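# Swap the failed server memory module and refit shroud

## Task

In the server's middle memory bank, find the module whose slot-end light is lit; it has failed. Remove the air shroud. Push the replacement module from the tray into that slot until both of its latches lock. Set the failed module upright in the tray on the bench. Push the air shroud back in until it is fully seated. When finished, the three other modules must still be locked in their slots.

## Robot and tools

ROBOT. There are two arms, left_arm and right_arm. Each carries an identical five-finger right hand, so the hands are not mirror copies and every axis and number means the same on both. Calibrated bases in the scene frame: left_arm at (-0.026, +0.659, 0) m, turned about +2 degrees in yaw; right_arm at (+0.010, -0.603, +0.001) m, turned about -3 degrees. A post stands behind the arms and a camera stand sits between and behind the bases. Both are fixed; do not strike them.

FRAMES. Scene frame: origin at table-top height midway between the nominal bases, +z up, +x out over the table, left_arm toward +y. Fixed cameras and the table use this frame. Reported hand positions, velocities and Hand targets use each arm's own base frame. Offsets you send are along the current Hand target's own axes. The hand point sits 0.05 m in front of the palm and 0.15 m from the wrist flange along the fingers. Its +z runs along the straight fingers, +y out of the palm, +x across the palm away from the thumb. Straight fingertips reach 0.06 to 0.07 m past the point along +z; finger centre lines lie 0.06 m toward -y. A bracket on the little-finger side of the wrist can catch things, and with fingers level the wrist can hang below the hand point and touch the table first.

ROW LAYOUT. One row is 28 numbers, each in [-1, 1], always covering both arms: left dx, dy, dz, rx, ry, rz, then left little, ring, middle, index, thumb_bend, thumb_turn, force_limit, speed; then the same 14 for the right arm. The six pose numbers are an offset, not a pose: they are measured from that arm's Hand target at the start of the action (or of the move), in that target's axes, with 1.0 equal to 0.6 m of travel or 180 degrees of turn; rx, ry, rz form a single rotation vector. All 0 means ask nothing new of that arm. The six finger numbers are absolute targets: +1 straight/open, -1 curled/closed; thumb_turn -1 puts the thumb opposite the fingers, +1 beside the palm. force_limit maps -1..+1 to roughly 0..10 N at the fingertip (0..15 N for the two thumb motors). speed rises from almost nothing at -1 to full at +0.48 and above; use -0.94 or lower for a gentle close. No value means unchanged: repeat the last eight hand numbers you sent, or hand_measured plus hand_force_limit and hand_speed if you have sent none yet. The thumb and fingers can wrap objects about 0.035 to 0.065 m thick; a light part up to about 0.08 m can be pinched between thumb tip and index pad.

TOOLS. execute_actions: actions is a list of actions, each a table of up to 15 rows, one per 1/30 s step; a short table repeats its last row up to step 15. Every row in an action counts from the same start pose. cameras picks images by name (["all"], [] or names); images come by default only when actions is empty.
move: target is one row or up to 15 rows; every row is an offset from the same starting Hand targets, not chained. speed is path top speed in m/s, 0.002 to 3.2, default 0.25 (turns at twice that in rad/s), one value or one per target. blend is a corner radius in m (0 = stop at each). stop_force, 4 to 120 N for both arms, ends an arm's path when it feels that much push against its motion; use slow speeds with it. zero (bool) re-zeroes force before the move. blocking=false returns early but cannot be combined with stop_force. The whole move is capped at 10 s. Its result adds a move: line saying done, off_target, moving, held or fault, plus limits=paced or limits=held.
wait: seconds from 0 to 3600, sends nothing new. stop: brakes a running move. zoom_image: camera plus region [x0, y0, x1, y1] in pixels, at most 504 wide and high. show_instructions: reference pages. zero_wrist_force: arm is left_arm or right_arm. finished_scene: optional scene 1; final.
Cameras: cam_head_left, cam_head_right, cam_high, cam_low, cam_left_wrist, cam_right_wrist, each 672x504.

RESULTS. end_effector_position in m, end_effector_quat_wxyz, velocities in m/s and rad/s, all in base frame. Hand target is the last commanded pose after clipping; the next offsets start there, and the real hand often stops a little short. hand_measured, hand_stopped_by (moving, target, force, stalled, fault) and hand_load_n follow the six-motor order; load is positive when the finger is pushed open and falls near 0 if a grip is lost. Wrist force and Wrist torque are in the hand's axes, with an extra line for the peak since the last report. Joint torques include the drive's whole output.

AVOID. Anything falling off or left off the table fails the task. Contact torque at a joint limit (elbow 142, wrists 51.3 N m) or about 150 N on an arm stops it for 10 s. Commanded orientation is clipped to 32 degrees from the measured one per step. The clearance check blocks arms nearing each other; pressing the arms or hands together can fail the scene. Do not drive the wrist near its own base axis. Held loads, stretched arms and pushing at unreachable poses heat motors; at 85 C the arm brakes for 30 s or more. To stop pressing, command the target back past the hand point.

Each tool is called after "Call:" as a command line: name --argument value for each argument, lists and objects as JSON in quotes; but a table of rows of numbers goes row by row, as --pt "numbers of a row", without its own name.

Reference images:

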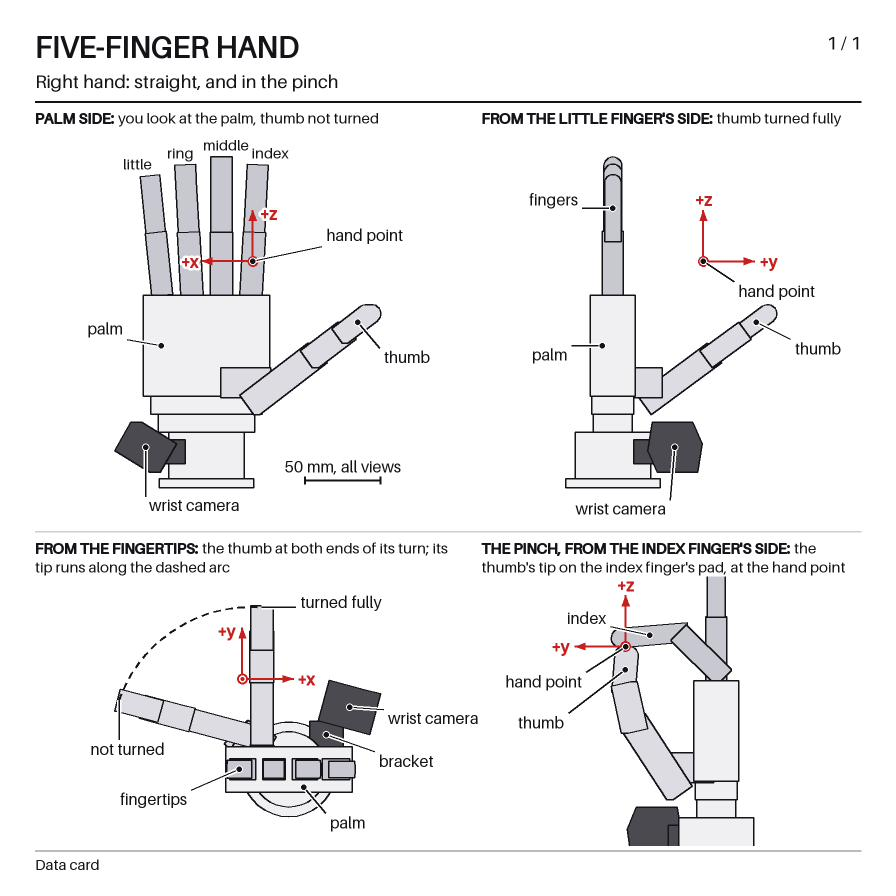

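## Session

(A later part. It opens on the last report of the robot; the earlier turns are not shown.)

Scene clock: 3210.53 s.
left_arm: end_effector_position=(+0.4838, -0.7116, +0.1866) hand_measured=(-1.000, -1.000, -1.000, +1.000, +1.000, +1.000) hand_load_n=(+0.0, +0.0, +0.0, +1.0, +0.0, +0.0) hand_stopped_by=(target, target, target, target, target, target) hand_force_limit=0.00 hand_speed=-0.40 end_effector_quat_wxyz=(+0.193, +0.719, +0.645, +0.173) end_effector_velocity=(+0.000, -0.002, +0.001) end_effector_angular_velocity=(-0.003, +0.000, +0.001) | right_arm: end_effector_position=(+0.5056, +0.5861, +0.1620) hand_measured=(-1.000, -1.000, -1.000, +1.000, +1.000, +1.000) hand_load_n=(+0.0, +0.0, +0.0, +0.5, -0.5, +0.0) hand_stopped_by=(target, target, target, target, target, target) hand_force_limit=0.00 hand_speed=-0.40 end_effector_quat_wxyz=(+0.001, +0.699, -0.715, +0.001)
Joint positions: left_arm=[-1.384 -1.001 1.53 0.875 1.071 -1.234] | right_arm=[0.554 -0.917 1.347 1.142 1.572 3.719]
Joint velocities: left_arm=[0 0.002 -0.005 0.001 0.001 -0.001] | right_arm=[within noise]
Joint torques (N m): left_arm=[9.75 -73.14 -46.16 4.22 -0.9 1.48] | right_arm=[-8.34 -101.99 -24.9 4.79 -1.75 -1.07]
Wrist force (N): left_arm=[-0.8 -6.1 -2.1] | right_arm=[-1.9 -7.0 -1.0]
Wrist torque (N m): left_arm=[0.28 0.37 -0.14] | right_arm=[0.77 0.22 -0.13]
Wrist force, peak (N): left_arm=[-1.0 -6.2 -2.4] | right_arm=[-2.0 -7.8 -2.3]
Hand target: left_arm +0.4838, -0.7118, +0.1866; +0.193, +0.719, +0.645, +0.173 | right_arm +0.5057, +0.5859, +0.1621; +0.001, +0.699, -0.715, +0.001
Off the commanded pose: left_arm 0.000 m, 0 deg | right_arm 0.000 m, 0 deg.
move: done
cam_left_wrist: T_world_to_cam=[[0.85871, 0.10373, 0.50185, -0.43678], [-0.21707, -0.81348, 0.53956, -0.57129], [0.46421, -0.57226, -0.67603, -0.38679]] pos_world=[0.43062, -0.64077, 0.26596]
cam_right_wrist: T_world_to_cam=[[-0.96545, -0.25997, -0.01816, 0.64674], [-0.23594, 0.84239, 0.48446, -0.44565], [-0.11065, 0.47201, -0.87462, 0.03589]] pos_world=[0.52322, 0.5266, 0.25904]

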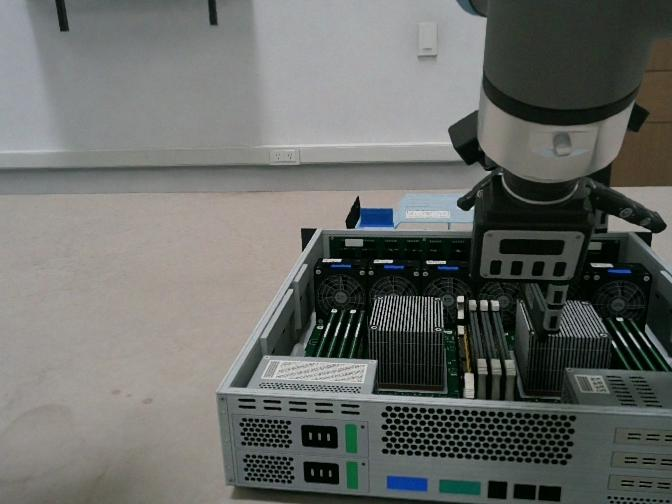

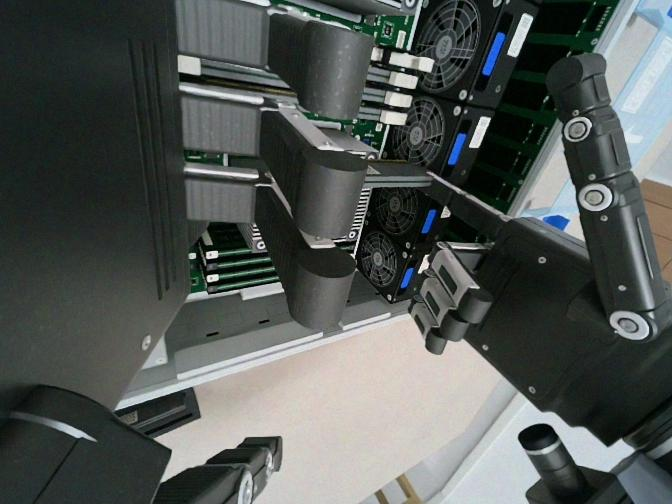

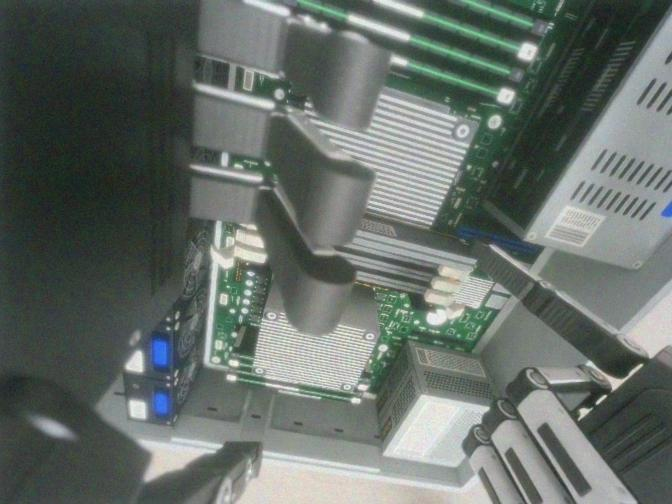

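Call:
move --target '[-0.0108,0,0,0,0,0,-1,-1,-1,1,1,1,0,-0.4, 0.0108,0,0,0,0,0,-1,-1,-1,1,1,1,0,-0.4]' --speed 0.03

Call:
move --target '[0,-0.00133,0.00231,0,0,0,-1,-1,-1,1,1,1,0,-0.4, 0,0,0.00267,0,0,0,-1,-1,-1,1,1,1,0,-0.4]' --speed 0.01

Scene clock: 3220.40 s.
left_arm: end_effector_position=(+0.4830, -0.7184, +0.1866) hand_measured=(-1.000, -1.000, -1.000, +1.000, +1.000, +1.000) hand_load_n=(+0.0, +0.0, +0.0, +0.5, +0.0, +0.0) hand_stopped_by=(target, target, target, target, target, target) hand_force_limit=0.00 hand_speed=-0.40 end_effector_quat_wxyz=(+0.193, +0.719, +0.645, +0.173) | right_arm: end_effector_position=(+0.5056, +0.5793, +0.1622) hand_measured=(-1.000, -1.000, -1.000, +1.000, +1.000, +1.000) hand_load_n=(+0.0, +0.0, +0.0, +0.5, +0.0, +0.0) hand_stopped_by=(target, target, target, target, target, target) hand_force_limit=0.00 hand_speed=-0.40 end_effector_quat_wxyz=(+0.001, +0.699, -0.715, +0.001)
Joint positions: left_arm=[-1.387 -0.992 1.516 0.882 1.071 -1.237] | right_arm=[0.547 -0.925 1.36 1.137 1.572 3.711]
Joint torques (N m): left_arm=[8.38 -97.25 -25.89 1.03 -4.16 -1.09] | right_arm=[18.39 -69.9 -39.44 6.86 0.76 1.36]
Wrist force (N): left_arm=[-0.9 -4.5 -1.5] | right_arm=[-2.1 -5.7 -0.7]
Wrist torque (N m): left_arm=[0.18 0.39 0.10] | right_arm=[0.62 0.26 -0.03]
Wrist force, peak (N): left_arm=[-0.7 -7.5 -2.9] | right_arm=[-2.2 -8.9 -1.8]
Hand target: left_arm +0.4831, -0.7182, +0.1866; +0.193, +0.719, +0.645, +0.173 | right_arm +0.5055, +0.5795, +0.1621; +0.001, +0.699, -0.715, +0.001
Off the commanded pose: left_arm 0.000 m, 0 deg | right_arm 0.000 m, 0 deg.
move: done

Scene clock: 3220.90 s.
left_arm: end_effector_position=(+0.4831, -0.7182, +0.1850) hand_measured=(-1.000, -1.000, -1.000, +1.000, +1.000, +1.000) hand_load_n=(+0.0, +0.0, +0.0, +0.5, +0.0, +0.0) hand_stopped_by=(target, target, target, target, target, target) hand_force_limit=0.00 hand_speed=-0.40 end_effector_quat_wxyz=(+0.193, +0.719, +0.645, +0.173) | right_arm: end_effector_position=(+0.5055, +0.5794, +0.1605) hand_measured=(-1.000, -1.000, -1.000, +1.000, +1.000, +1.000) hand_load_n=(+0.0, +0.0, +0.0, +0.5, +0.0, +0.0) hand_stopped_by=(target, target, target, target, target, target) hand_force_limit=0.00 hand_speed=-0.40 end_effector_quat_wxyz=(+0.001, +0.699, -0.715, +0.001)
Joint positions: left_arm=[-1.387 -0.991 1.518 0.879 1.071 -1.237] | right_arm=[0.547 -0.924 1.361 1.135 1.572 3.711]
Joint torques (N m): left_arm=[15.88 -80.58 -32.86 3.77 -3.15 2.2] | right_arm=[17.37 -76.15 -27.34 5.91 0.35 1.98]
Wrist force (N): left_arm=[-0.9 -4.7 -1.7] | right_arm=[-1.8 -5.9 -0.7]
Wrist torque (N m): left_arm=[0.24 0.39 0.10] | right_arm=[0.65 0.21 0.00]
Wrist force, peak (N): left_arm=[-0.9 -5.0 -1.7] | right_arm=[-1.9 -6.0 -1.0]
Hand target: left_arm +0.4831, -0.7182, +0.1850; +0.193, +0.719, +0.645, +0.173 | right_arm +0.5055, +0.5794, +0.1605; +0.001, +0.699, -0.715, +0.001
Off the commanded pose: left_arm 0.000 m, 0 deg | right_arm 0.000 m, 0 deg.
move: done

Call:
move --target '[0,-0.00042,0.00072,0,0,0,-1,-1,-1,1,1,1,0,-0.4, 0,0,0.00083,0,0,0,-1,-1,-1,1,1,1,0,-0.4]' --speed 0.01

Call:
move --target '[0,-0.00042,0.00072,0,0,0,-1,-1,-1,1,1,1,0,-0.4, 0,0,0.00083,0,0,0,-1,-1,-1,1,1,1,0,-0.4]' --speed 0.01

Scene clock: 3228.07 s.
left_arm: end_effector_position=(+0.4831, -0.7183, +0.1846) hand_measured=(-1.000, -1.000, -1.000, +1.000, +1.000, +1.000) hand_load_n=(+0.0, +0.0, +0.0, +0.5, -0.5, +0.0) hand_stopped_by=(target, target, target, target, target, target) hand_force_limit=0.00 hand_speed=-0.40 end_effector_quat_wxyz=(+0.193, +0.719, +0.645, +0.173) | right_arm: end_effector_position=(+0.5055, +0.5794, +0.1600) hand_measured=(-1.000, -1.000, -1.000, +1.000, +1.000, +1.000) hand_load_n=(+0.0, +0.0, +0.0, +0.5, +0.0, +0.0) hand_stopped_by=(target, target, target, target, target, target) hand_force_limit=0.00 hand_speed=-0.40 end_effector_quat_wxyz=(+0.001, +0.699, -0.715, +0.001)
Joint positions: left_arm=[-1.387 -0.99 1.518 0.878 1.071 -1.237] | right_arm=[0.547 -0.923 1.361 1.134 1.572 3.711]
Joint torques (N m): left_arm=[16.84 -69.44 -25.45 0.32 -2.23 2.51] | right_arm=[19.14 -68.26 -25.43 3.45 -1.06 2.03]
Wrist force (N): left_arm=[-0.9 -4.5 -4.1] | right_arm=[-1.6 -6.9 -2.4]
Wrist torque (N m): left_arm=[0.25 0.37 0.09] | right_arm=[0.87 0.18 0.02]
Wrist force, peak (N): left_arm=[-0.8 -5.7 -2.2] | right_arm=[-1.4 -7.2 -1.8]
Hand target: left_arm +0.4831, -0.7182, +0.1845; +0.193, +0.719, +0.645, +0.173 | right_arm +0.5055, +0.5794, +0.1600; +0.001, +0.699, -0.715, +0.001
Off the commanded pose: left_arm 0.000 m, 0 deg | right_arm 0.000 m, 0 deg.
move: done

Scene clock: 3228.57 s.
left_arm: end_effector_position=(+0.4831, -0.7182, +0.1840) hand_measured=(-1.000, -1.000, -1.000, +1.000, +1.000, +1.000) hand_load_n=(+0.0, +0.5, +0.0, +0.5, +0.0, +0.0) hand_stopped_by=(target, target, target, target, target, target) hand_force_limit=0.00 hand_speed=-0.40 end_effector_quat_wxyz=(+0.193, +0.719, +0.645, +0.173) | right_arm: end_effector_position=(+0.5055, +0.5795, +0.1595) hand_measured=(-1.000, -1.000, -1.000, +1.000, +1.000, +1.000) hand_load_n=(+0.0, +0.0, +0.0, +0.5, +0.0, +0.0) hand_stopped_by=(target, target, target, target, target, target) hand_force_limit=0.00 hand_speed=-0.40 end_effector_quat_wxyz=(+0.001, +0.699, -0.715, +0.001)
Joint positions: left_arm=[-1.387 -0.99 1.518 0.878 1.071 -1.237] | right_arm=[0.547 -0.923 1.361 1.133 1.572 3.711]
Joint torques (N m): left_arm=[17.88 -77 -28.84 2.68 -1.73 2.05] | right_arm=[16.83 -70.9 -22.73 5.38 -1.18 1.52]
Wrist force (N): left_arm=[-0.9 -3.1 -6.1] | right_arm=[-2.1 -6.1 -5.2]
Wrist torque (N m): left_arm=[0.38 0.46 0.10] | right_arm=[0.98 0.10 0.00]
Wrist force, peak (N): left_arm=[-0.5 -3.6 -6.2] | right_arm=[-2.4 -6.6 -5.9]
Hand target: left_arm +0.4831, -0.7182, +0.1840; +0.193, +0.719, +0.645, +0.173 | right_arm +0.5055, +0.5794, +0.1595; +0.001, +0.699, -0.715, +0.001
Off the commanded pose: left_arm 0.000 m, 0 deg | right_arm 0.000 m, 0 deg.
move: done

Call:
move --target '[0.0095,-0.00063,0.00108,0,0,0,-1,-1,-1,1,1,1,0,-0.4, -0.0095,0,0.00125,0,0,0,-1,-1,-1,1,1,1,0,-0.4]' --speed 0.01 --cameras '["cam_low","cam_left_wrist"]'

Call:
zoom_image --camera "cam_low" --region '[500, 270, 600, 360]'

Call:
zoom_image --camera "cam_left_wrist" --region '[340, 130, 460, 220]'

Scene clock: 3240.40 s.
left_arm: end_effector_position=(+0.4837, -0.7125, +0.1832) hand_measured=(-1.000, -1.000, -1.000, +1.000, +1.000, +1.000) hand_load_n=(+0.0, +0.0, +0.0, +0.5, +0.0, +0.0) hand_stopped_by=(target, target, target, target, target, target) hand_force_limit=0.00 hand_speed=-0.40 end_effector_quat_wxyz=(+0.193, +0.719, +0.645, +0.173) | right_arm: end_effector_position=(+0.5056, +0.5852, +0.1587) hand_measured=(-1.000, -1.000, -1.000, +1.000, +1.000, +1.000) hand_load_n=(+0.0, +0.0, +0.0, +0.5, +0.0, +0.0) hand_stopped_by=(target, target, target, target, target, target) hand_force_limit=0.00 hand_speed=-0.40 end_effector_quat_wxyz=(+0.001, +0.699, -0.715, +0.001)
Joint positions: left_arm=[-1.384 -0.997 1.531 0.871 1.071 -1.235] | right_arm=[0.553 -0.916 1.351 1.137 1.572 3.718]
Joint torques (N m): left_arm=[22.62 -79.11 -36.17 2.34 -0.76 3.08] | right_arm=[4.13 -84.25 -28.11 6.21 -1.99 1.68]
Wrist force (N): left_arm=[-2.0 -4.1 -4.7] | right_arm=[-1.1 -6.2 -3.3]
Wrist torque (N m): left_arm=[0.29 0.32 -0.20] | right_arm=[0.82 0.23 -0.09]
Wrist force, peak (N): left_arm=[-1.0 -3.4 -6.2] | right_arm=[-2.4 -7.0 -6.0]
Hand target: left_arm +0.4837, -0.7126, +0.1833; +0.193, +0.719, +0.645, +0.173 | right_arm +0.5056, +0.5851, +0.1587; +0.001, +0.699, -0.715, +0.001
Off the commanded pose: left_arm 0.000 m, 0 deg | right_arm 0.000 m, 0 deg.
move: done
cam_left_wrist: T_world_to_cam=[[0.85876, 0.10367, 0.50178, -0.43499], [-0.21711, -0.81342, 0.53963, -0.57022], [0.46411, -0.57236, -0.67602, -0.38951]] pos_world=[0.43052, -0.64167, 0.26266]

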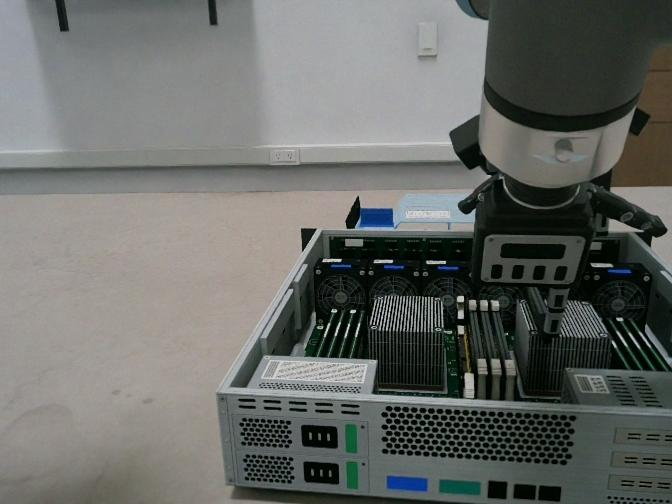

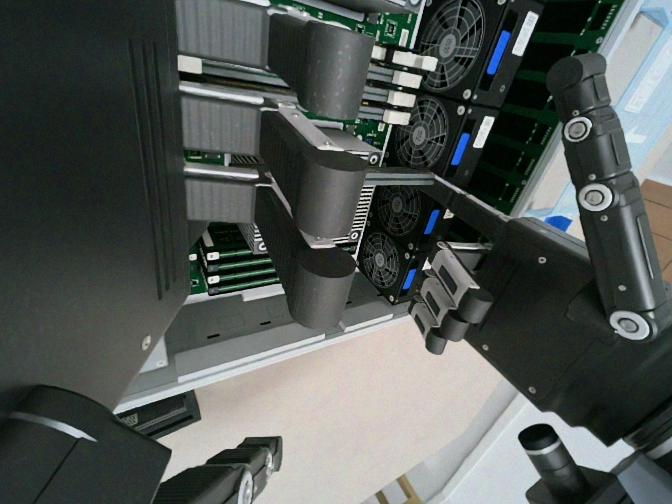

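Scaled by 5.040 from the camera's image (finer frame: 960x720).

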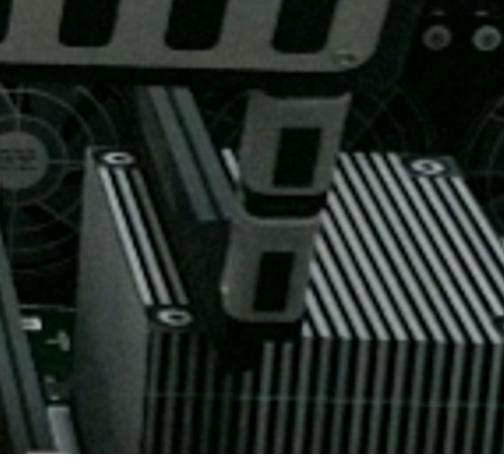

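Scaled by 4.200 from the camera's image (finer frame: 960x720).

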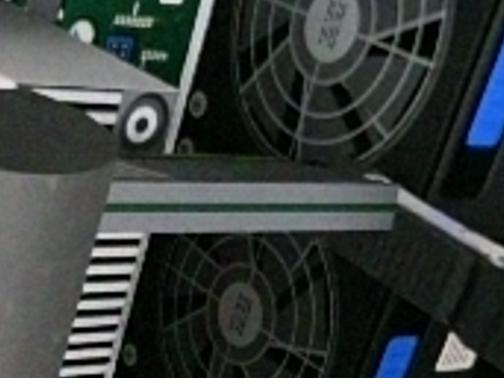

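Call:
move --target '[0.00883,-0.00183,0.00318,0,0,0,-1,-1,-1,1,1,1,0,-0.4, -0.00883,0,0.00367,0,0,0,-1,-1,-1,1,1,1,0,-0.4]' --speed 0.01

Call:
move --target '[0.0076,-0.00292,0.00505,0,0,0,-1,-1,-1,1,1,1,0,-0.4, -0.0076,0,0.00583,0,0,0,-1,-1,-1,1,1,1,0,-0.4]' --speed 0.01 --cameras '["cam_low","cam_left_wrist"]'

Call:
zoom_image --camera "cam_low" --region '[500, 270, 600, 360]'

Call:
zoom_image --camera "cam_left_wrist" --region '[340, 130, 460, 220]'

Scene clock: 3249.57 s.
left_arm: end_effector_position=(+0.4843, -0.7072, +0.1810) hand_measured=(-1.000, -1.000, -1.000, +1.000, +1.000, +1.000) hand_load_n=(+0.0, +0.0, +0.0, +0.5, +0.0, +0.0) hand_stopped_by=(target, target, target, target, target, target) hand_force_limit=0.00 hand_speed=-0.40 end_effector_quat_wxyz=(+0.193, +0.719, +0.645, +0.173) | right_arm: end_effector_position=(+0.5058, +0.5905, +0.1565) hand_measured=(-1.000, -1.000, -1.000, +1.000, +1.000, +1.000) hand_load_n=(+0.0, +0.0, +0.5, +0.5, +0.0, +0.0) hand_stopped_by=(target, target, target, target, target, target) hand_force_limit=0.00 hand_speed=-0.40 end_effector_quat_wxyz=(+0.001, +0.699, -0.715, +0.001)
Joint positions: left_arm=[-1.382 -1.002 1.543 0.862 1.071 -1.232] | right_arm=[0.559 -0.908 1.342 1.138 1.572 3.723]
Joint torques (N m): left_arm=[24.98 -81.12 -35.47 2.65 -0.65 2.85] | right_arm=[8.54 -85.31 -29.54 7.49 -1.56 1.87]
Wrist force (N): left_arm=[-1.6 -4.0 -4.7] | right_arm=[-1.3 -7.2 -3.5]
Wrist torque (N m): left_arm=[0.34 0.33 -0.18] | right_arm=[0.81 0.16 -0.11]
Wrist force, peak (N): left_arm=[-1.2 -4.6 -4.8] | right_arm=[-1.1 -8.2 -6.0]
Hand target: left_arm +0.4843, -0.7073, +0.1811; +0.193, +0.719, +0.645, +0.173 | right_arm +0.5058, +0.5904, +0.1565; +0.001, +0.699, -0.715, +0.001
Off the commanded pose: left_arm 0.000 m, 0 deg | right_arm 0.000 m, 0 deg.
move: done

Scene clock: 3250.37 s.
left_arm: end_effector_position=(+0.4848, -0.7027, +0.1775) hand_measured=(-1.000, -1.000, -1.000, +1.000, +1.000, +1.000) hand_load_n=(+0.0, +0.0, +0.0, +0.5, -0.5, +0.0) hand_stopped_by=(target, target, target, target, target, target) hand_force_limit=0.00 hand_speed=-0.40 end_effector_quat_wxyz=(+0.193, +0.719, +0.645, +0.173) | right_arm: end_effector_position=(+0.5059, +0.5951, +0.1529) hand_measured=(-1.000, -1.000, -1.000, +1.000, +1.000, +1.000) hand_load_n=(+0.5, +0.5, +0.0, +0.5, +0.0, +0.0) hand_stopped_by=(target, target, target, target, target, target) hand_force_limit=0.00 hand_speed=-0.40 end_effector_quat_wxyz=(+0.001, +0.699, -0.715, +0.001)
Joint positions: left_arm=[-1.38 -1.004 1.555 0.852 1.072 -1.23] | right_arm=[0.564 -0.901 1.336 1.137 1.572 3.728]
Joint torques (N m): left_arm=[22.42 -85.95 -36.08 2.94 -0.85 3.18] | right_arm=[7.68 -84.56 -31.74 4.18 -2.13 2.02]
Wrist force (N): left_arm=[-0.8 -4.8 -4.9] | right_arm=[-1.5 -8.1 -2.9]
Wrist torque (N m): left_arm=[0.42 0.30 -0.13] | right_arm=[0.89 0.16 -0.13]
Wrist force, peak (N): left_arm=[-1.1 -4.8 -6.1] | right_arm=[-2.3 -8.6 -5.6]
Hand target: left_arm +0.4848, -0.7028, +0.1776; +0.193, +0.719, +0.645, +0.173 | right_arm +0.5059, +0.5950, +0.1530; +0.001, +0.699, -0.715, +0.001
Off the commanded pose: left_arm 0.000 m, 0 deg | right_arm 0.000 m, 0 deg.
move: done
cam_left_wrist: T_world_to_cam=[[0.85875, 0.10368, 0.50179, -0.43403], [-0.21708, -0.81347, 0.53958, -0.55891], [0.46413, -0.57229, -0.67607, -0.38829]] pos_world=[0.43162, -0.63187, 0.25686]

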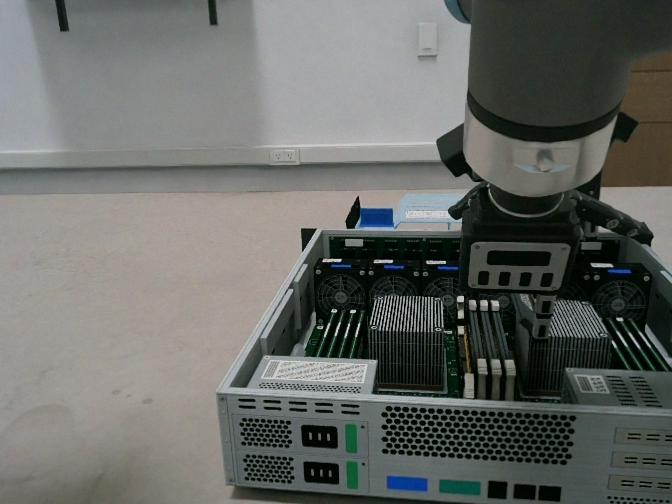

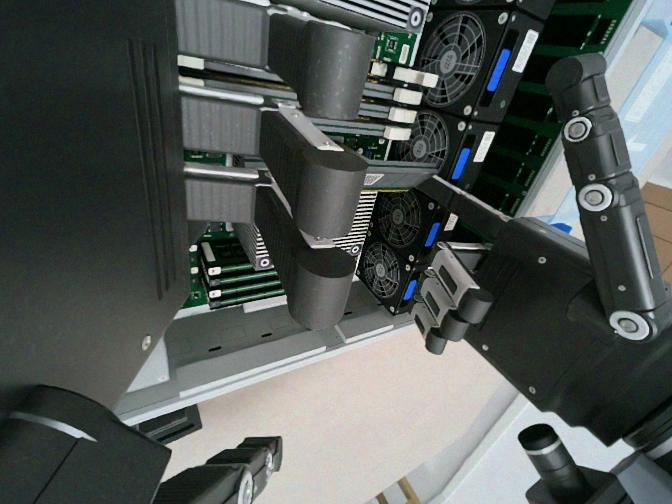

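Scaled by 5.040 from the camera's image (finer frame: 960x720).

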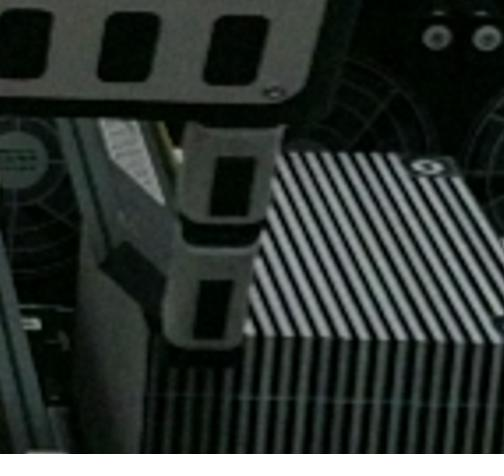

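Scaled by 4.200 from the camera's image (finer frame: 960x720).

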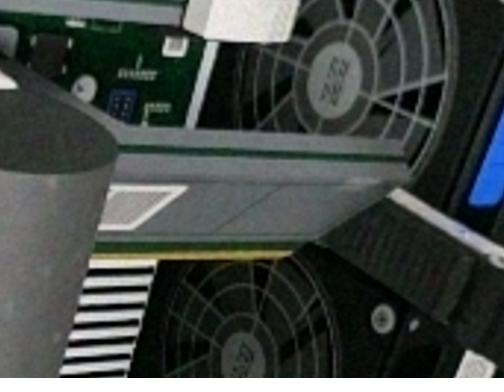

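Call:
move --target '[0.00583,-0.0025,0.00433,0,0,0,-1,-1,-1,1,1,1,0,-0.4, -0.00583,0,0.005,0,0,0,-1,-1,-1,1,1,1,0,-0.4]' --speed 0.01 --cameras '["cam_low","cam_left_wrist"]'

Call:
zoom_image --camera "cam_low" --region '[500, 270, 600, 360]'

Call:
zoom_image --camera "cam_left_wrist" --region '[340, 130, 460, 220]'

Scene clock: 3259.10 s.
left_arm: end_effector_position=(+0.4851, -0.6992, +0.1745) hand_measured=(-1.000, -1.000, -1.000, +1.000, +1.000, +1.000) hand_load_n=(+0.0, +0.0, +0.0, +0.5, +0.0, +0.0) hand_stopped_by=(target, target, target, target, target, target) hand_force_limit=0.00 hand_speed=-0.40 end_effector_quat_wxyz=(+0.193, +0.719, +0.645, +0.173) | right_arm: end_effector_position=(+0.5060, +0.5985, +0.1500) hand_measured=(-1.000, -1.000, -1.000, +1.000, +1.000, +1.000) hand_load_n=(+0.5, +0.0, +0.0, +0.5, +0.0, +0.0) hand_stopped_by=(target, target, target, target, target, target) hand_force_limit=0.00 hand_speed=-0.40 end_effector_quat_wxyz=(+0.001, +0.699, -0.715, +0.001)
Joint positions: left_arm=[-1.379 -1.006 1.564 0.844 1.072 -1.228] | right_arm=[0.567 -0.895 1.331 1.135 1.572 3.732]
Joint torques (N m): left_arm=[26.39 -87.35 -35.83 3.21 -1.41 3.26] | right_arm=[12.17 -87.58 -32.89 4.05 -2.17 2.07]
Wrist force (N): left_arm=[-1.4 -5.6 -3.8] | right_arm=[-1.3 -7.1 -2.1]
Wrist torque (N m): left_arm=[0.34 0.34 -0.16] | right_arm=[0.88 0.25 -0.11]
Wrist force, peak (N): left_arm=[-0.6 -5.7 -4.4] | right_arm=[-1.5 -9.5 -3.2]
Hand target: left_arm +0.4851, -0.6993, +0.1746; +0.193, +0.719, +0.645, +0.173 | right_arm +0.5060, +0.5985, +0.1500; +0.001, +0.699, -0.715, +0.001
Off the commanded pose: left_arm 0.000 m, 0 deg | right_arm 0.000 m, 0 deg.
move: done
cam_left_wrist: T_world_to_cam=[[0.85876, 0.10367, 0.50178, -0.43315], [-0.21711, -0.81342, 0.53963, -0.55435], [0.46411, -0.57236, -0.67602, -0.3885]] pos_world=[0.43192, -0.62837, 0.25386]

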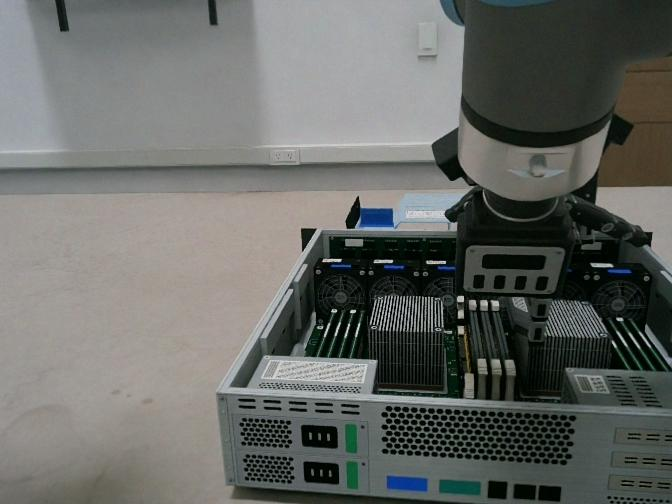

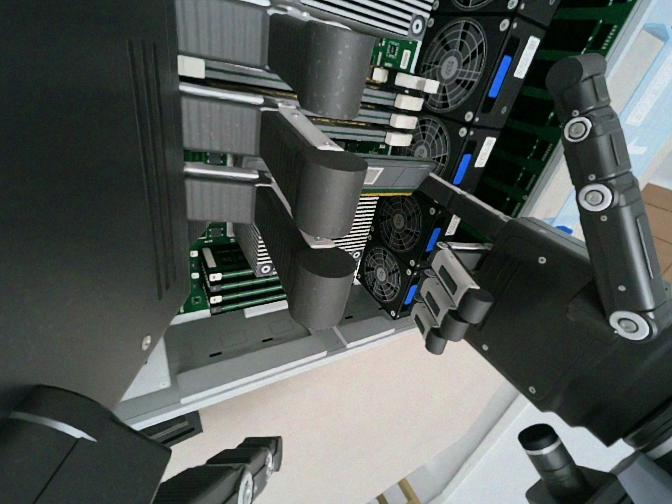

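Scaled by 5.040 from the camera's image (finer frame: 960x720).

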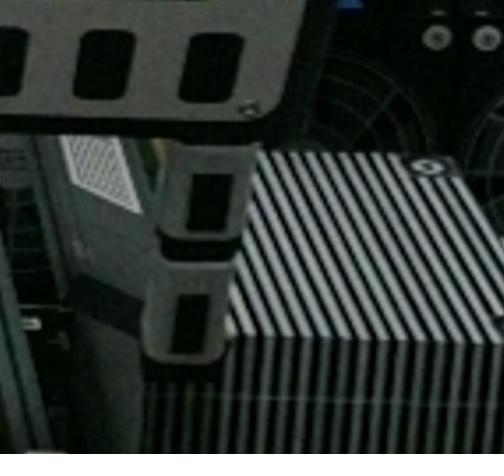

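Scaled by 4.200 from the camera's image (finer frame: 960x720).

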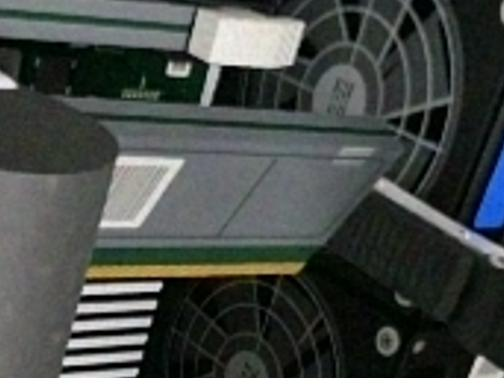

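Call:
move --pt "0 0.00125 -0.00217 0 0 0 -1 -1 -1 1 1 1 0 -0.4 0 0 -0.0025 0 0 0 -1 -1 -1 1 1 1 0 -0.4" --pt "-0.01 0.00125 -0.00217 0 0 0 -1 -1 -1 1 1 1 0 -0.4 0.01 0 -0.0025 0 0 0 -1 -1 -1 1 1 1 0 -0.4" --pt "-0.01 0 0 0 0 0 -1 -1 -1 1 1 1 0 -0.4 0.01 0 0 0 0 0 -1 -1 -1 1 1 1 0 -0.4" --speed 0.01

Call:
move --target '[0.0005,-0.00167,0.00289,0,0,0,-1,-1,-1,1,1,1,0,-0.4, -0.0005,0,0.00333,0,0,0,-1,-1,-1,1,1,1,0,-0.4]' --speed 0.01 --cameras '["cam_low","cam_left_wrist"]'

Call:
zoom_image --camera "cam_low" --region '[500, 270, 600, 360]'

Call:
zoom_image --camera "cam_left_wrist" --region '[340, 130, 460, 220]'

Scene clock: 3274.90 s.
left_arm: end_effector_position=(+0.4845, -0.7053, +0.1745) hand_measured=(-1.000, -1.000, -1.000, +1.000, +1.000, +1.000) hand_load_n=(+0.0, +0.0, +0.0, +1.0, +0.0, +0.0) hand_stopped_by=(target, target, target, target, target, target) hand_force_limit=0.00 hand_speed=-0.40 end_effector_quat_wxyz=(+0.193, +0.719, +0.645, +0.173) | right_arm: end_effector_position=(+0.5058, +0.5924, +0.1500) hand_measured=(-1.000, -1.000, -1.000, +1.000, +1.000, +1.000) hand_load_n=(+0.0, +0.0, +0.0, +1.0, +0.0, +0.0) hand_stopped_by=(target, target, target, target, target, target) hand_force_limit=0.00 hand_speed=-0.40 end_effector_quat_wxyz=(+0.001, +0.699, -0.715, +0.001)
Joint positions: left_arm=[-1.381 -0.998 1.551 0.85 1.072 -1.231] | right_arm=[0.561 -0.902 1.343 1.13 1.572 3.725]
Joint torques (N m): left_arm=[-3.56 -81.44 -25.53 1.27 -5.05 -1.87] | right_arm=[7.12 -73.92 -28.06 6.02 -0.29 -0.04]
Wrist force (N): left_arm=[-0.6 -6.6 -5.0] | right_arm=[-2.2 -9.0 -1.3]
Wrist torque (N m): left_arm=[0.50 0.41 0.12] | right_arm=[0.87 0.25 -0.04]
Wrist force, peak (N): left_arm=[-0.7 -9.2 -4.2] | right_arm=[-1.6 -11.1 -1.0]
Hand target: left_arm +0.4845, -0.7053, +0.1746; +0.193, +0.719, +0.645, +0.173 | right_arm +0.5058, +0.5925, +0.1500; +0.001, +0.699, -0.715, +0.001
Off the commanded pose: left_arm 0.000 m, 0 deg | right_arm 0.000 m, 0 deg.
move: done

Scene clock: 3275.40 s.
left_arm: end_effector_position=(+0.4845, -0.7050, +0.1725) hand_measured=(-1.000, -1.000, -1.000, +1.000, +1.000, +1.000) hand_load_n=(+0.0, +0.0, +0.5, +0.5, +0.0, +0.0) hand_stopped_by=(target, target, target, target, target, target) hand_force_limit=0.00 hand_speed=-0.40 end_effector_quat_wxyz=(+0.193, +0.719, +0.645, +0.173) | right_arm: end_effector_position=(+0.5058, +0.5928, +0.1479) hand_measured=(-1.000, -1.000, -1.000, +1.000, +1.000, +1.000) hand_load_n=(+0.0, +0.0, +0.0, +0.5, -0.5, +0.0) hand_stopped_by=(target, target, target, target, target, target) hand_force_limit=0.00 hand_speed=-0.40 end_effector_quat_wxyz=(+0.001, +0.699, -0.715, +0.001)
Joint positions: left_arm=[-1.381 -0.997 1.553 0.847 1.072 -1.231] | right_arm=[0.561 -0.9 1.344 1.128 1.572 3.726]
Joint torques (N m): left_arm=[18.85 -81.8 -33.43 2.8 -3.16 2.49] | right_arm=[19.64 -81.16 -26.02 5.88 -0.96 2.81]
Wrist force (N): left_arm=[-0.3 -4.8 -4.0] | right_arm=[-2.0 -7.7 -2.2]
Wrist torque (N m): left_arm=[0.33 0.43 0.13] | right_arm=[0.83 0.21 -0.04]
Wrist force, peak (N): left_arm=[0.1 -5.9 -5.9] | right_arm=[-2.8 -8.7 -2.7]
Hand target: left_arm +0.4845, -0.7050, +0.1726; +0.193, +0.719, +0.645, +0.173 | right_arm +0.5058, +0.5928, +0.1480; +0.001, +0.699, -0.715, +0.001
Off the commanded pose: left_arm 0.000 m, 0 deg | right_arm 0.000 m, 0 deg.
move: done
cam_left_wrist: T_world_to_cam=[[0.85872, 0.10372, 0.50184, -0.431], [-0.2171, -0.81344, 0.53962, -0.55812], [0.46419, -0.57233, -0.67599, -0.39292]] pos_world=[0.43132, -0.63417, 0.25186]

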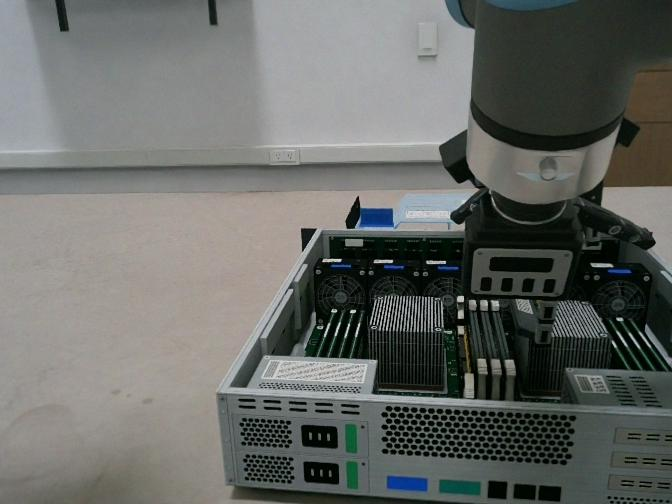

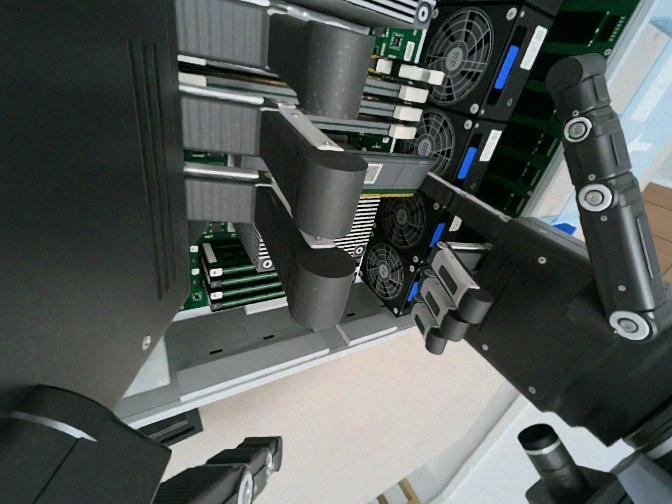

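Scaled by 5.040 from the camera's image (finer frame: 960x720).

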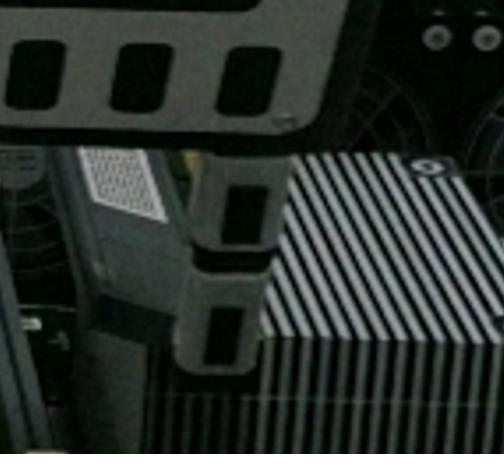

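Scaled by 4.200 from the camera's image (finer frame: 960x720).

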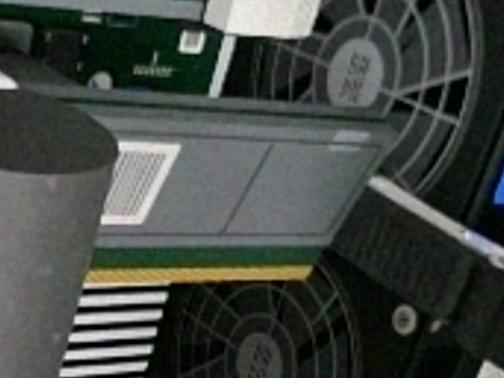

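Call:
move --target '[0,-0.01443,-0.00833,0,0,0,-1,-1,-1,1,1,1,0,-0.4, 0,-0.01667,0,0,0,0,-1,-1,-1,1,1,1,0,-0.4]' --speed 0.01 --cameras '["cam_low","cam_left_wrist"]'

Call:
zoom_image --camera "cam_low" --region '[500, 270, 600, 360]'

Call:
zoom_image --camera "cam_left_wrist" --region '[340, 130, 460, 220]'

Scene clock: 3285.30 s.
left_arm: end_effector_position=(+0.4745, -0.7039, +0.1725) hand_measured=(-1.000, -1.000, -1.000, +1.000, +1.000, +1.000) hand_load_n=(+0.0, +0.0, +0.0, +0.0, +0.0, +0.0) hand_stopped_by=(target, target, target, target, target, target) hand_force_limit=0.00 hand_speed=-0.40 end_effector_quat_wxyz=(+0.193, +0.719, +0.645, +0.173) | right_arm: end_effector_position=(+0.5159, +0.5925, +0.1480) hand_measured=(-1.000, -1.000, -1.000, +1.000, +1.000, +1.000) hand_load_n=(+0.0, +0.0, +0.0, +0.0, +0.0, +0.0) hand_stopped_by=(target, target, target, target, target, target) hand_force_limit=0.00 hand_speed=-0.40 end_effector_quat_wxyz=(+0.001, +0.699, -0.715, +0.001)
Joint positions: left_arm=[-1.395 -1.004 1.566 0.848 1.069 -1.247] | right_arm=[0.554 -0.889 1.325 1.136 1.572 3.719]
Joint torques (N m): left_arm=[-2.77 -83.13 -31.16 6.11 -2.23 -1.77] | right_arm=[-5.99 -85.67 -32.83 4.85 0.95 -3]
Wrist force (N): left_arm=[-0.2 1.4 2.2] | right_arm=[-2.5 1.6 -0.7]
Wrist torque (N m): left_arm=[-0.40 0.27 0.14] | right_arm=[0.35 0.32 -0.06]
Wrist force, peak (N): left_arm=[-0.3 -5.4 -4.5] | right_arm=[-2.0 -8.6 -2.6]
Hand target: left_arm +0.4746, -0.7039, +0.1725; +0.193, +0.719, +0.645, +0.173 | right_arm +0.5158, +0.5925, +0.1480; +0.001, +0.699, -0.715, +0.001
Off the commanded pose: left_arm 0.000 m, 0 deg | right_arm 0.000 m, 0 deg.
move: done
cam_left_wrist: T_world_to_cam=[[0.85876, 0.10367, 0.50178, -0.42261], [-0.21711, -0.81342, 0.53963, -0.55945], [0.46411, -0.57236, -0.67602, -0.38755]] pos_world=[0.42132, -0.63307, 0.25196]

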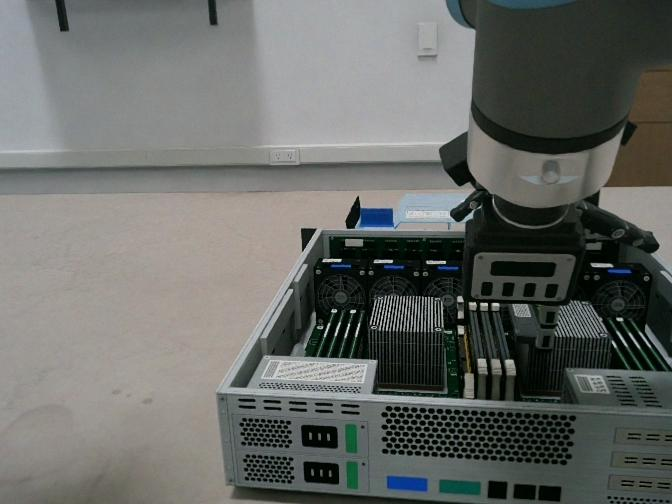

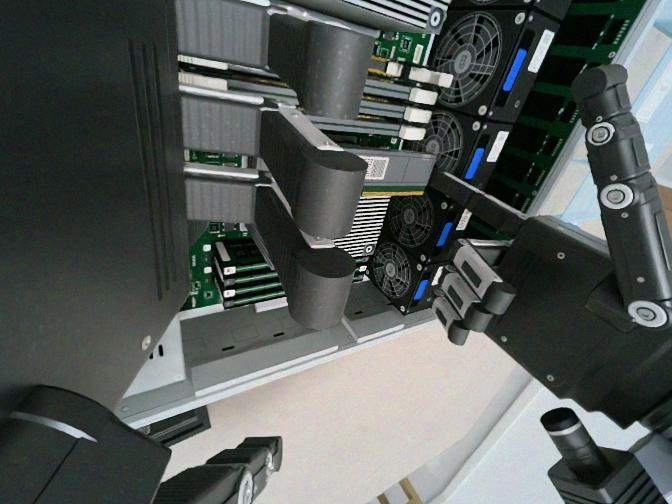

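Scaled by 5.040 from the camera's image (finer frame: 960x720).

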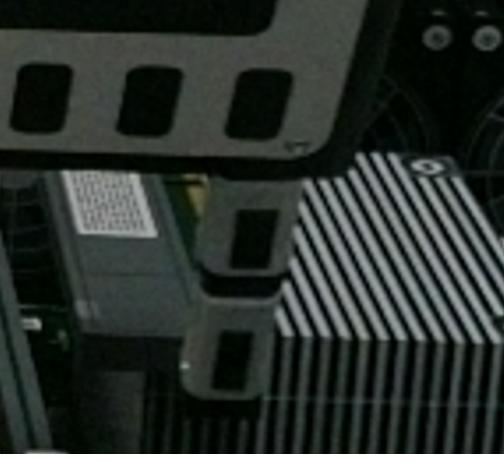

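Scaled by 4.200 from the camera's image (finer frame: 960x720).

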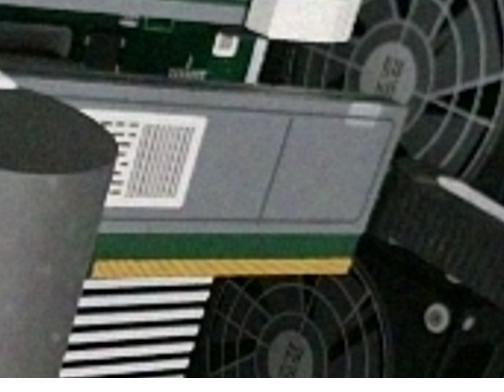

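Call:
move --pt "0 -0.00722 -0.00417 0 0 0 -1 -1 -1 1 1 1 0 -0.4 0 -0.00667 0 0 0 0 -1 -1 -1 1 1 1 0 -0.4" --pt "0 0.09279 -0.17737 0 0 0 -1 -1 -1 1 1 1 0 -0.4 0 -0.00667 -0.2 0 0 0 -1 -1 -1 1 1 1 0 -0.4" --speed 0.08 --cameras '["cam_low","cam_head_right"]'

Call:
zoom_image --camera "cam_low" --region '[480, 270, 620, 390]'

Scene clock: 3319.10 s.
left_arm: end_effector_position=(+0.4696, -0.7033, +0.2927) hand_measured=(-1.000, -1.000, -1.000, +1.000, +1.000, +1.000) hand_load_n=(+0.0, +0.0, +0.0, +0.5, +0.0, +0.0) hand_stopped_by=(target, target, target, target, target, target) hand_force_limit=0.00 hand_speed=-0.40 end_effector_quat_wxyz=(+0.193, +0.718, +0.645, +0.173) | right_arm: end_effector_position=(+0.5199, +0.5927, +0.2682) hand_measured=(-1.000, -1.000, -1.000, +1.000, +1.000, +1.000) hand_load_n=(+0.0, +0.0, +0.5, +0.0, +0.0, +0.0) hand_stopped_by=(target, target, target, target, target, target) hand_force_limit=0.00 hand_speed=-0.40 end_effector_quat_wxyz=(+0.001, +0.699, -0.715, +0.001)
Joint positions: left_arm=[-1.402 -1.096 1.478 1.032 1.068 -1.254] | right_arm=[0.552 -0.954 1.211 1.315 1.572 3.716]
Joint torques (N m): left_arm=[-0.64 -71.19 -27.47 1.27 -0.47 -2.04] | right_arm=[13.78 -72.51 -28.82 1.6 -1.4 3.41]
Wrist force (N): left_arm=[-0.2 1.5 1.8] | right_arm=[-2.5 1.5 -1.1]
Wrist torque (N m): left_arm=[-0.35 0.27 0.07] | right_arm=[0.33 0.34 -0.07]
Wrist force, peak (N): left_arm=[-0.2 1.8 2.6] | right_arm=[-2.3 1.9 -1.8]
Hand target: left_arm +0.4695, -0.7033, +0.2925; +0.193, +0.719, +0.645, +0.173 | right_arm +0.5198, +0.5927, +0.2680; +0.001, +0.699, -0.715, +0.001
Off the commanded pose: left_arm 0.000 m, 0 deg | right_arm 0.000 m, 0 deg.
move: done
Images, in order (width x height): cam_head_right 672x504, cam_low 672x504.

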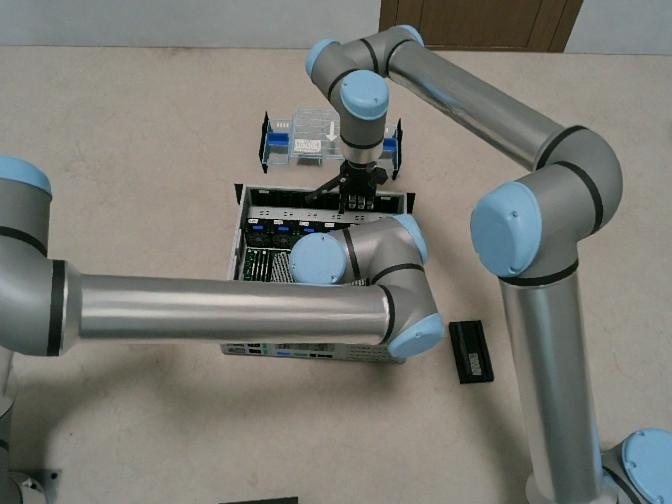

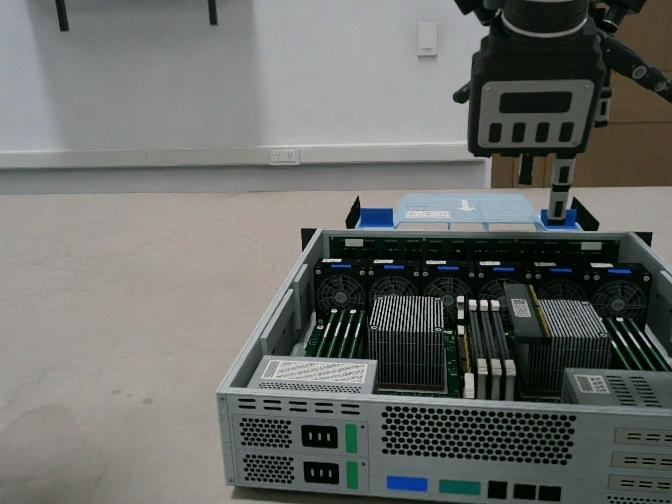

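Scaled by 3.600 from the camera's image (finer frame: 960x720).

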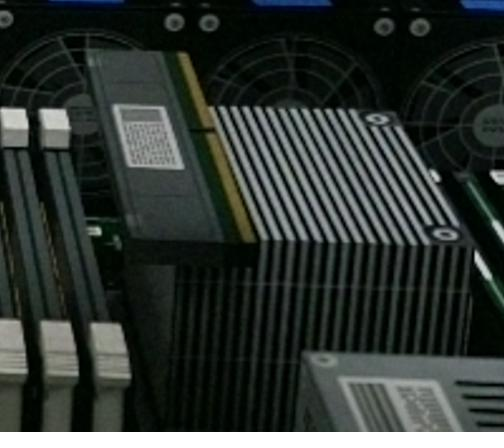

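Call:
move --target '[0,0,0,0,0,0,-1,-1,-1,1,1,1,0,-0.4, 0.3575,0.1088,-0.0533,0,0,-0.4933,-1,-1,-1,1,1,1,0,-0.4]' --speed 0.2

Scene clock: 3479.00 s.
left_arm: end_effector_position=(+0.4695, -0.7033, +0.2925) hand_measured=(-1.000, -1.000, -1.000, +1.000, +1.000, +1.000) hand_load_n=(+0.0, +0.0, +0.0, +0.0, +0.0, +0.0) hand_stopped_by=(target, target, target, target, target, target) hand_force_limit=0.00 hand_speed=-0.40 end_effector_quat_wxyz=(+0.193, +0.719, +0.645, +0.173) | right_arm: end_effector_position=(+0.4497, +0.3797, +0.3004) hand_measured=(-1.000, -1.000, -1.000, +1.000, +1.000, +1.000) hand_load_n=(+0.0, +0.0, +0.0, +0.0, +0.0, +0.0) hand_stopped_by=(target, target, target, target, target, target) hand_force_limit=0.00 hand_speed=-0.40 end_effector_quat_wxyz=(+0.001, +1.000, -0.022, +0.000)
Joint positions: left_arm=[-1.402 -1.096 1.479 1.032 1.068 -1.254] | right_arm=[0.467 -1.222 1.559 1.234 1.572 2.083]
Joint torques (N m): left_arm=[-7.82 -69.34 -27.99 0.86 -0.6 -1.99] | right_arm=[3.47 -48.76 -43.15 5.06 -2.51 -0.64]
Wrist force (N): left_arm=[-0.3 1.4 1.8] | right_arm=[-2.3 1.2 -0.9]
Wrist torque (N m): left_arm=[-0.36 0.29 0.05] | right_arm=[0.26 0.32 -0.21]
Wrist force, peak (N): left_arm=[0.0 1.8 2.2] | right_arm=[-3.1 2.2 -1.4]
Hand target: left_arm +0.4695, -0.7033, +0.2925; +0.193, +0.719, +0.645, +0.173 | right_arm +0.4496, +0.3798, +0.3004; +0.001, +1.000, -0.022, +0.000
Off the commanded pose: left_arm 0.000 m, 0 deg | right_arm 0.000 m, 0 deg.
move: done

Call:
move --pt "0.3127 0.0758 -0.0285 -0.3025 -0.061 0.353 -1 -1 -1 1 1 1 0 -0.4 0 0 0 0 0 0 -1 -1 -1 1 1 1 0 -0.4" --pt "0.4553 0.0955 0.147 -0.605 -0.122 0.706 -1 -1 -1 1 1 1 0 -0.4 0 0 0 0 0 0 -1 -1 -1 1 1 1 0 -0.4" --speed 0.25 --blend 0.03 --cameras '["cam_low","cam_left_wrist"]'

Scene clock: 3494.50 s.
left_arm: end_effector_position=(+0.5921, -0.4417, +0.2448) hand_measured=(-1.000, -1.000, -1.000, +1.000, +1.000, +1.000) hand_load_n=(+0.0, +0.0, +0.0, +0.0, +0.0, +0.0) hand_stopped_by=(target, target, target, target, target, target) hand_force_limit=0.00 hand_speed=-0.40 end_effector_quat_wxyz=(-0.434, -0.452, +0.611, -0.483) | right_arm: end_effector_position=(+0.4496, +0.3798, +0.3004) hand_measured=(-1.000, -1.000, -1.000, +1.000, +1.000, +1.000) hand_load_n=(+0.0, +0.0, +0.0, +0.0, -0.5, +0.0) hand_stopped_by=(target, target, target, target, target, target) hand_force_limit=0.00 hand_speed=-0.40 end_effector_quat_wxyz=(+0.001, +1.000, -0.022, +0.000)
Joint positions: left_arm=[-0.531 -1.18 1.746 -0.206 2.68 2.098] | right_arm=[0.468 -1.222 1.559 1.235 1.572 2.082]
Joint torques (N m): left_arm=[-19.22 -74.16 -29.49 0.75 1.26 1.18] | right_arm=[14.4 -50.72 -44.22 5.58 -2.03 -0.25]
Wrist force (N): left_arm=[2.0 -0.8 2.6] | right_arm=[-2.3 1.2 -1.3]
Wrist torque (N m): left_arm=[-0.54 0.37 0.32] | right_arm=[0.28 0.33 -0.21]
Wrist force, peak (N): left_arm=[2.1 0.5 3.0] | right_arm=[-2.7 1.8 -1.4]
Hand target: left_arm +0.5920, -0.4417, +0.2448; -0.434, -0.452, +0.611, -0.483 | right_arm +0.4496, +0.3798, +0.3004; +0.001, +1.000, -0.022, +0.000
Off the commanded pose: left_arm 0.000 m, 0 deg | right_arm 0.000 m, 0 deg.
move: done
cam_left_wrist: T_world_to_cam=[[-0.99413, 0.10816, -0.00347, 0.6357], [0.07376, 0.65377, -0.75309, 0.43271], [-0.07918, -0.74892, -0.65791, -0.00392]] pos_world=[0.59974, -0.35458, 0.3255]

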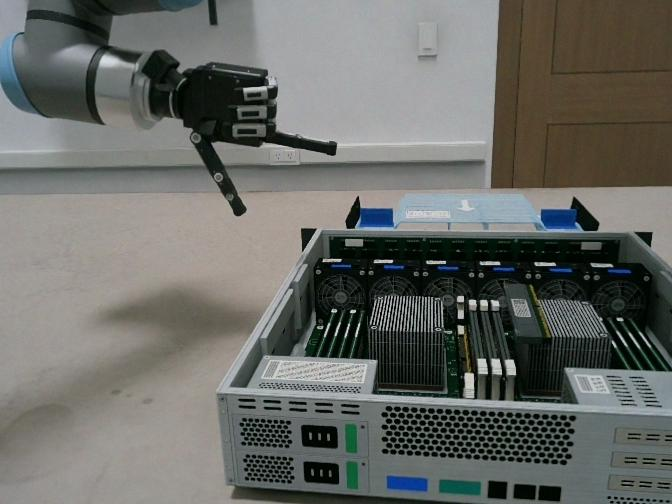

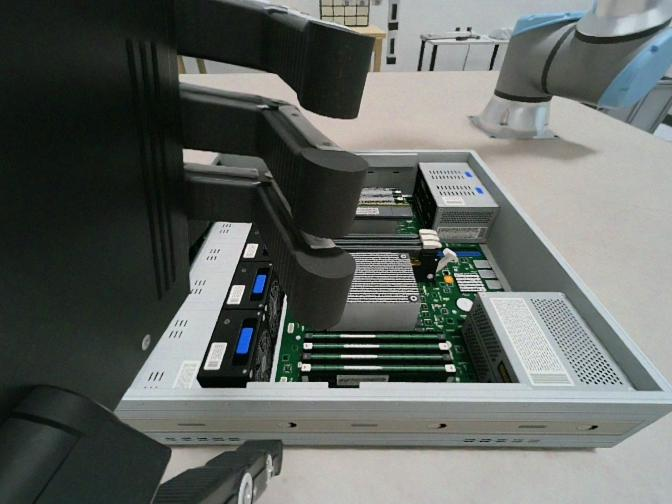

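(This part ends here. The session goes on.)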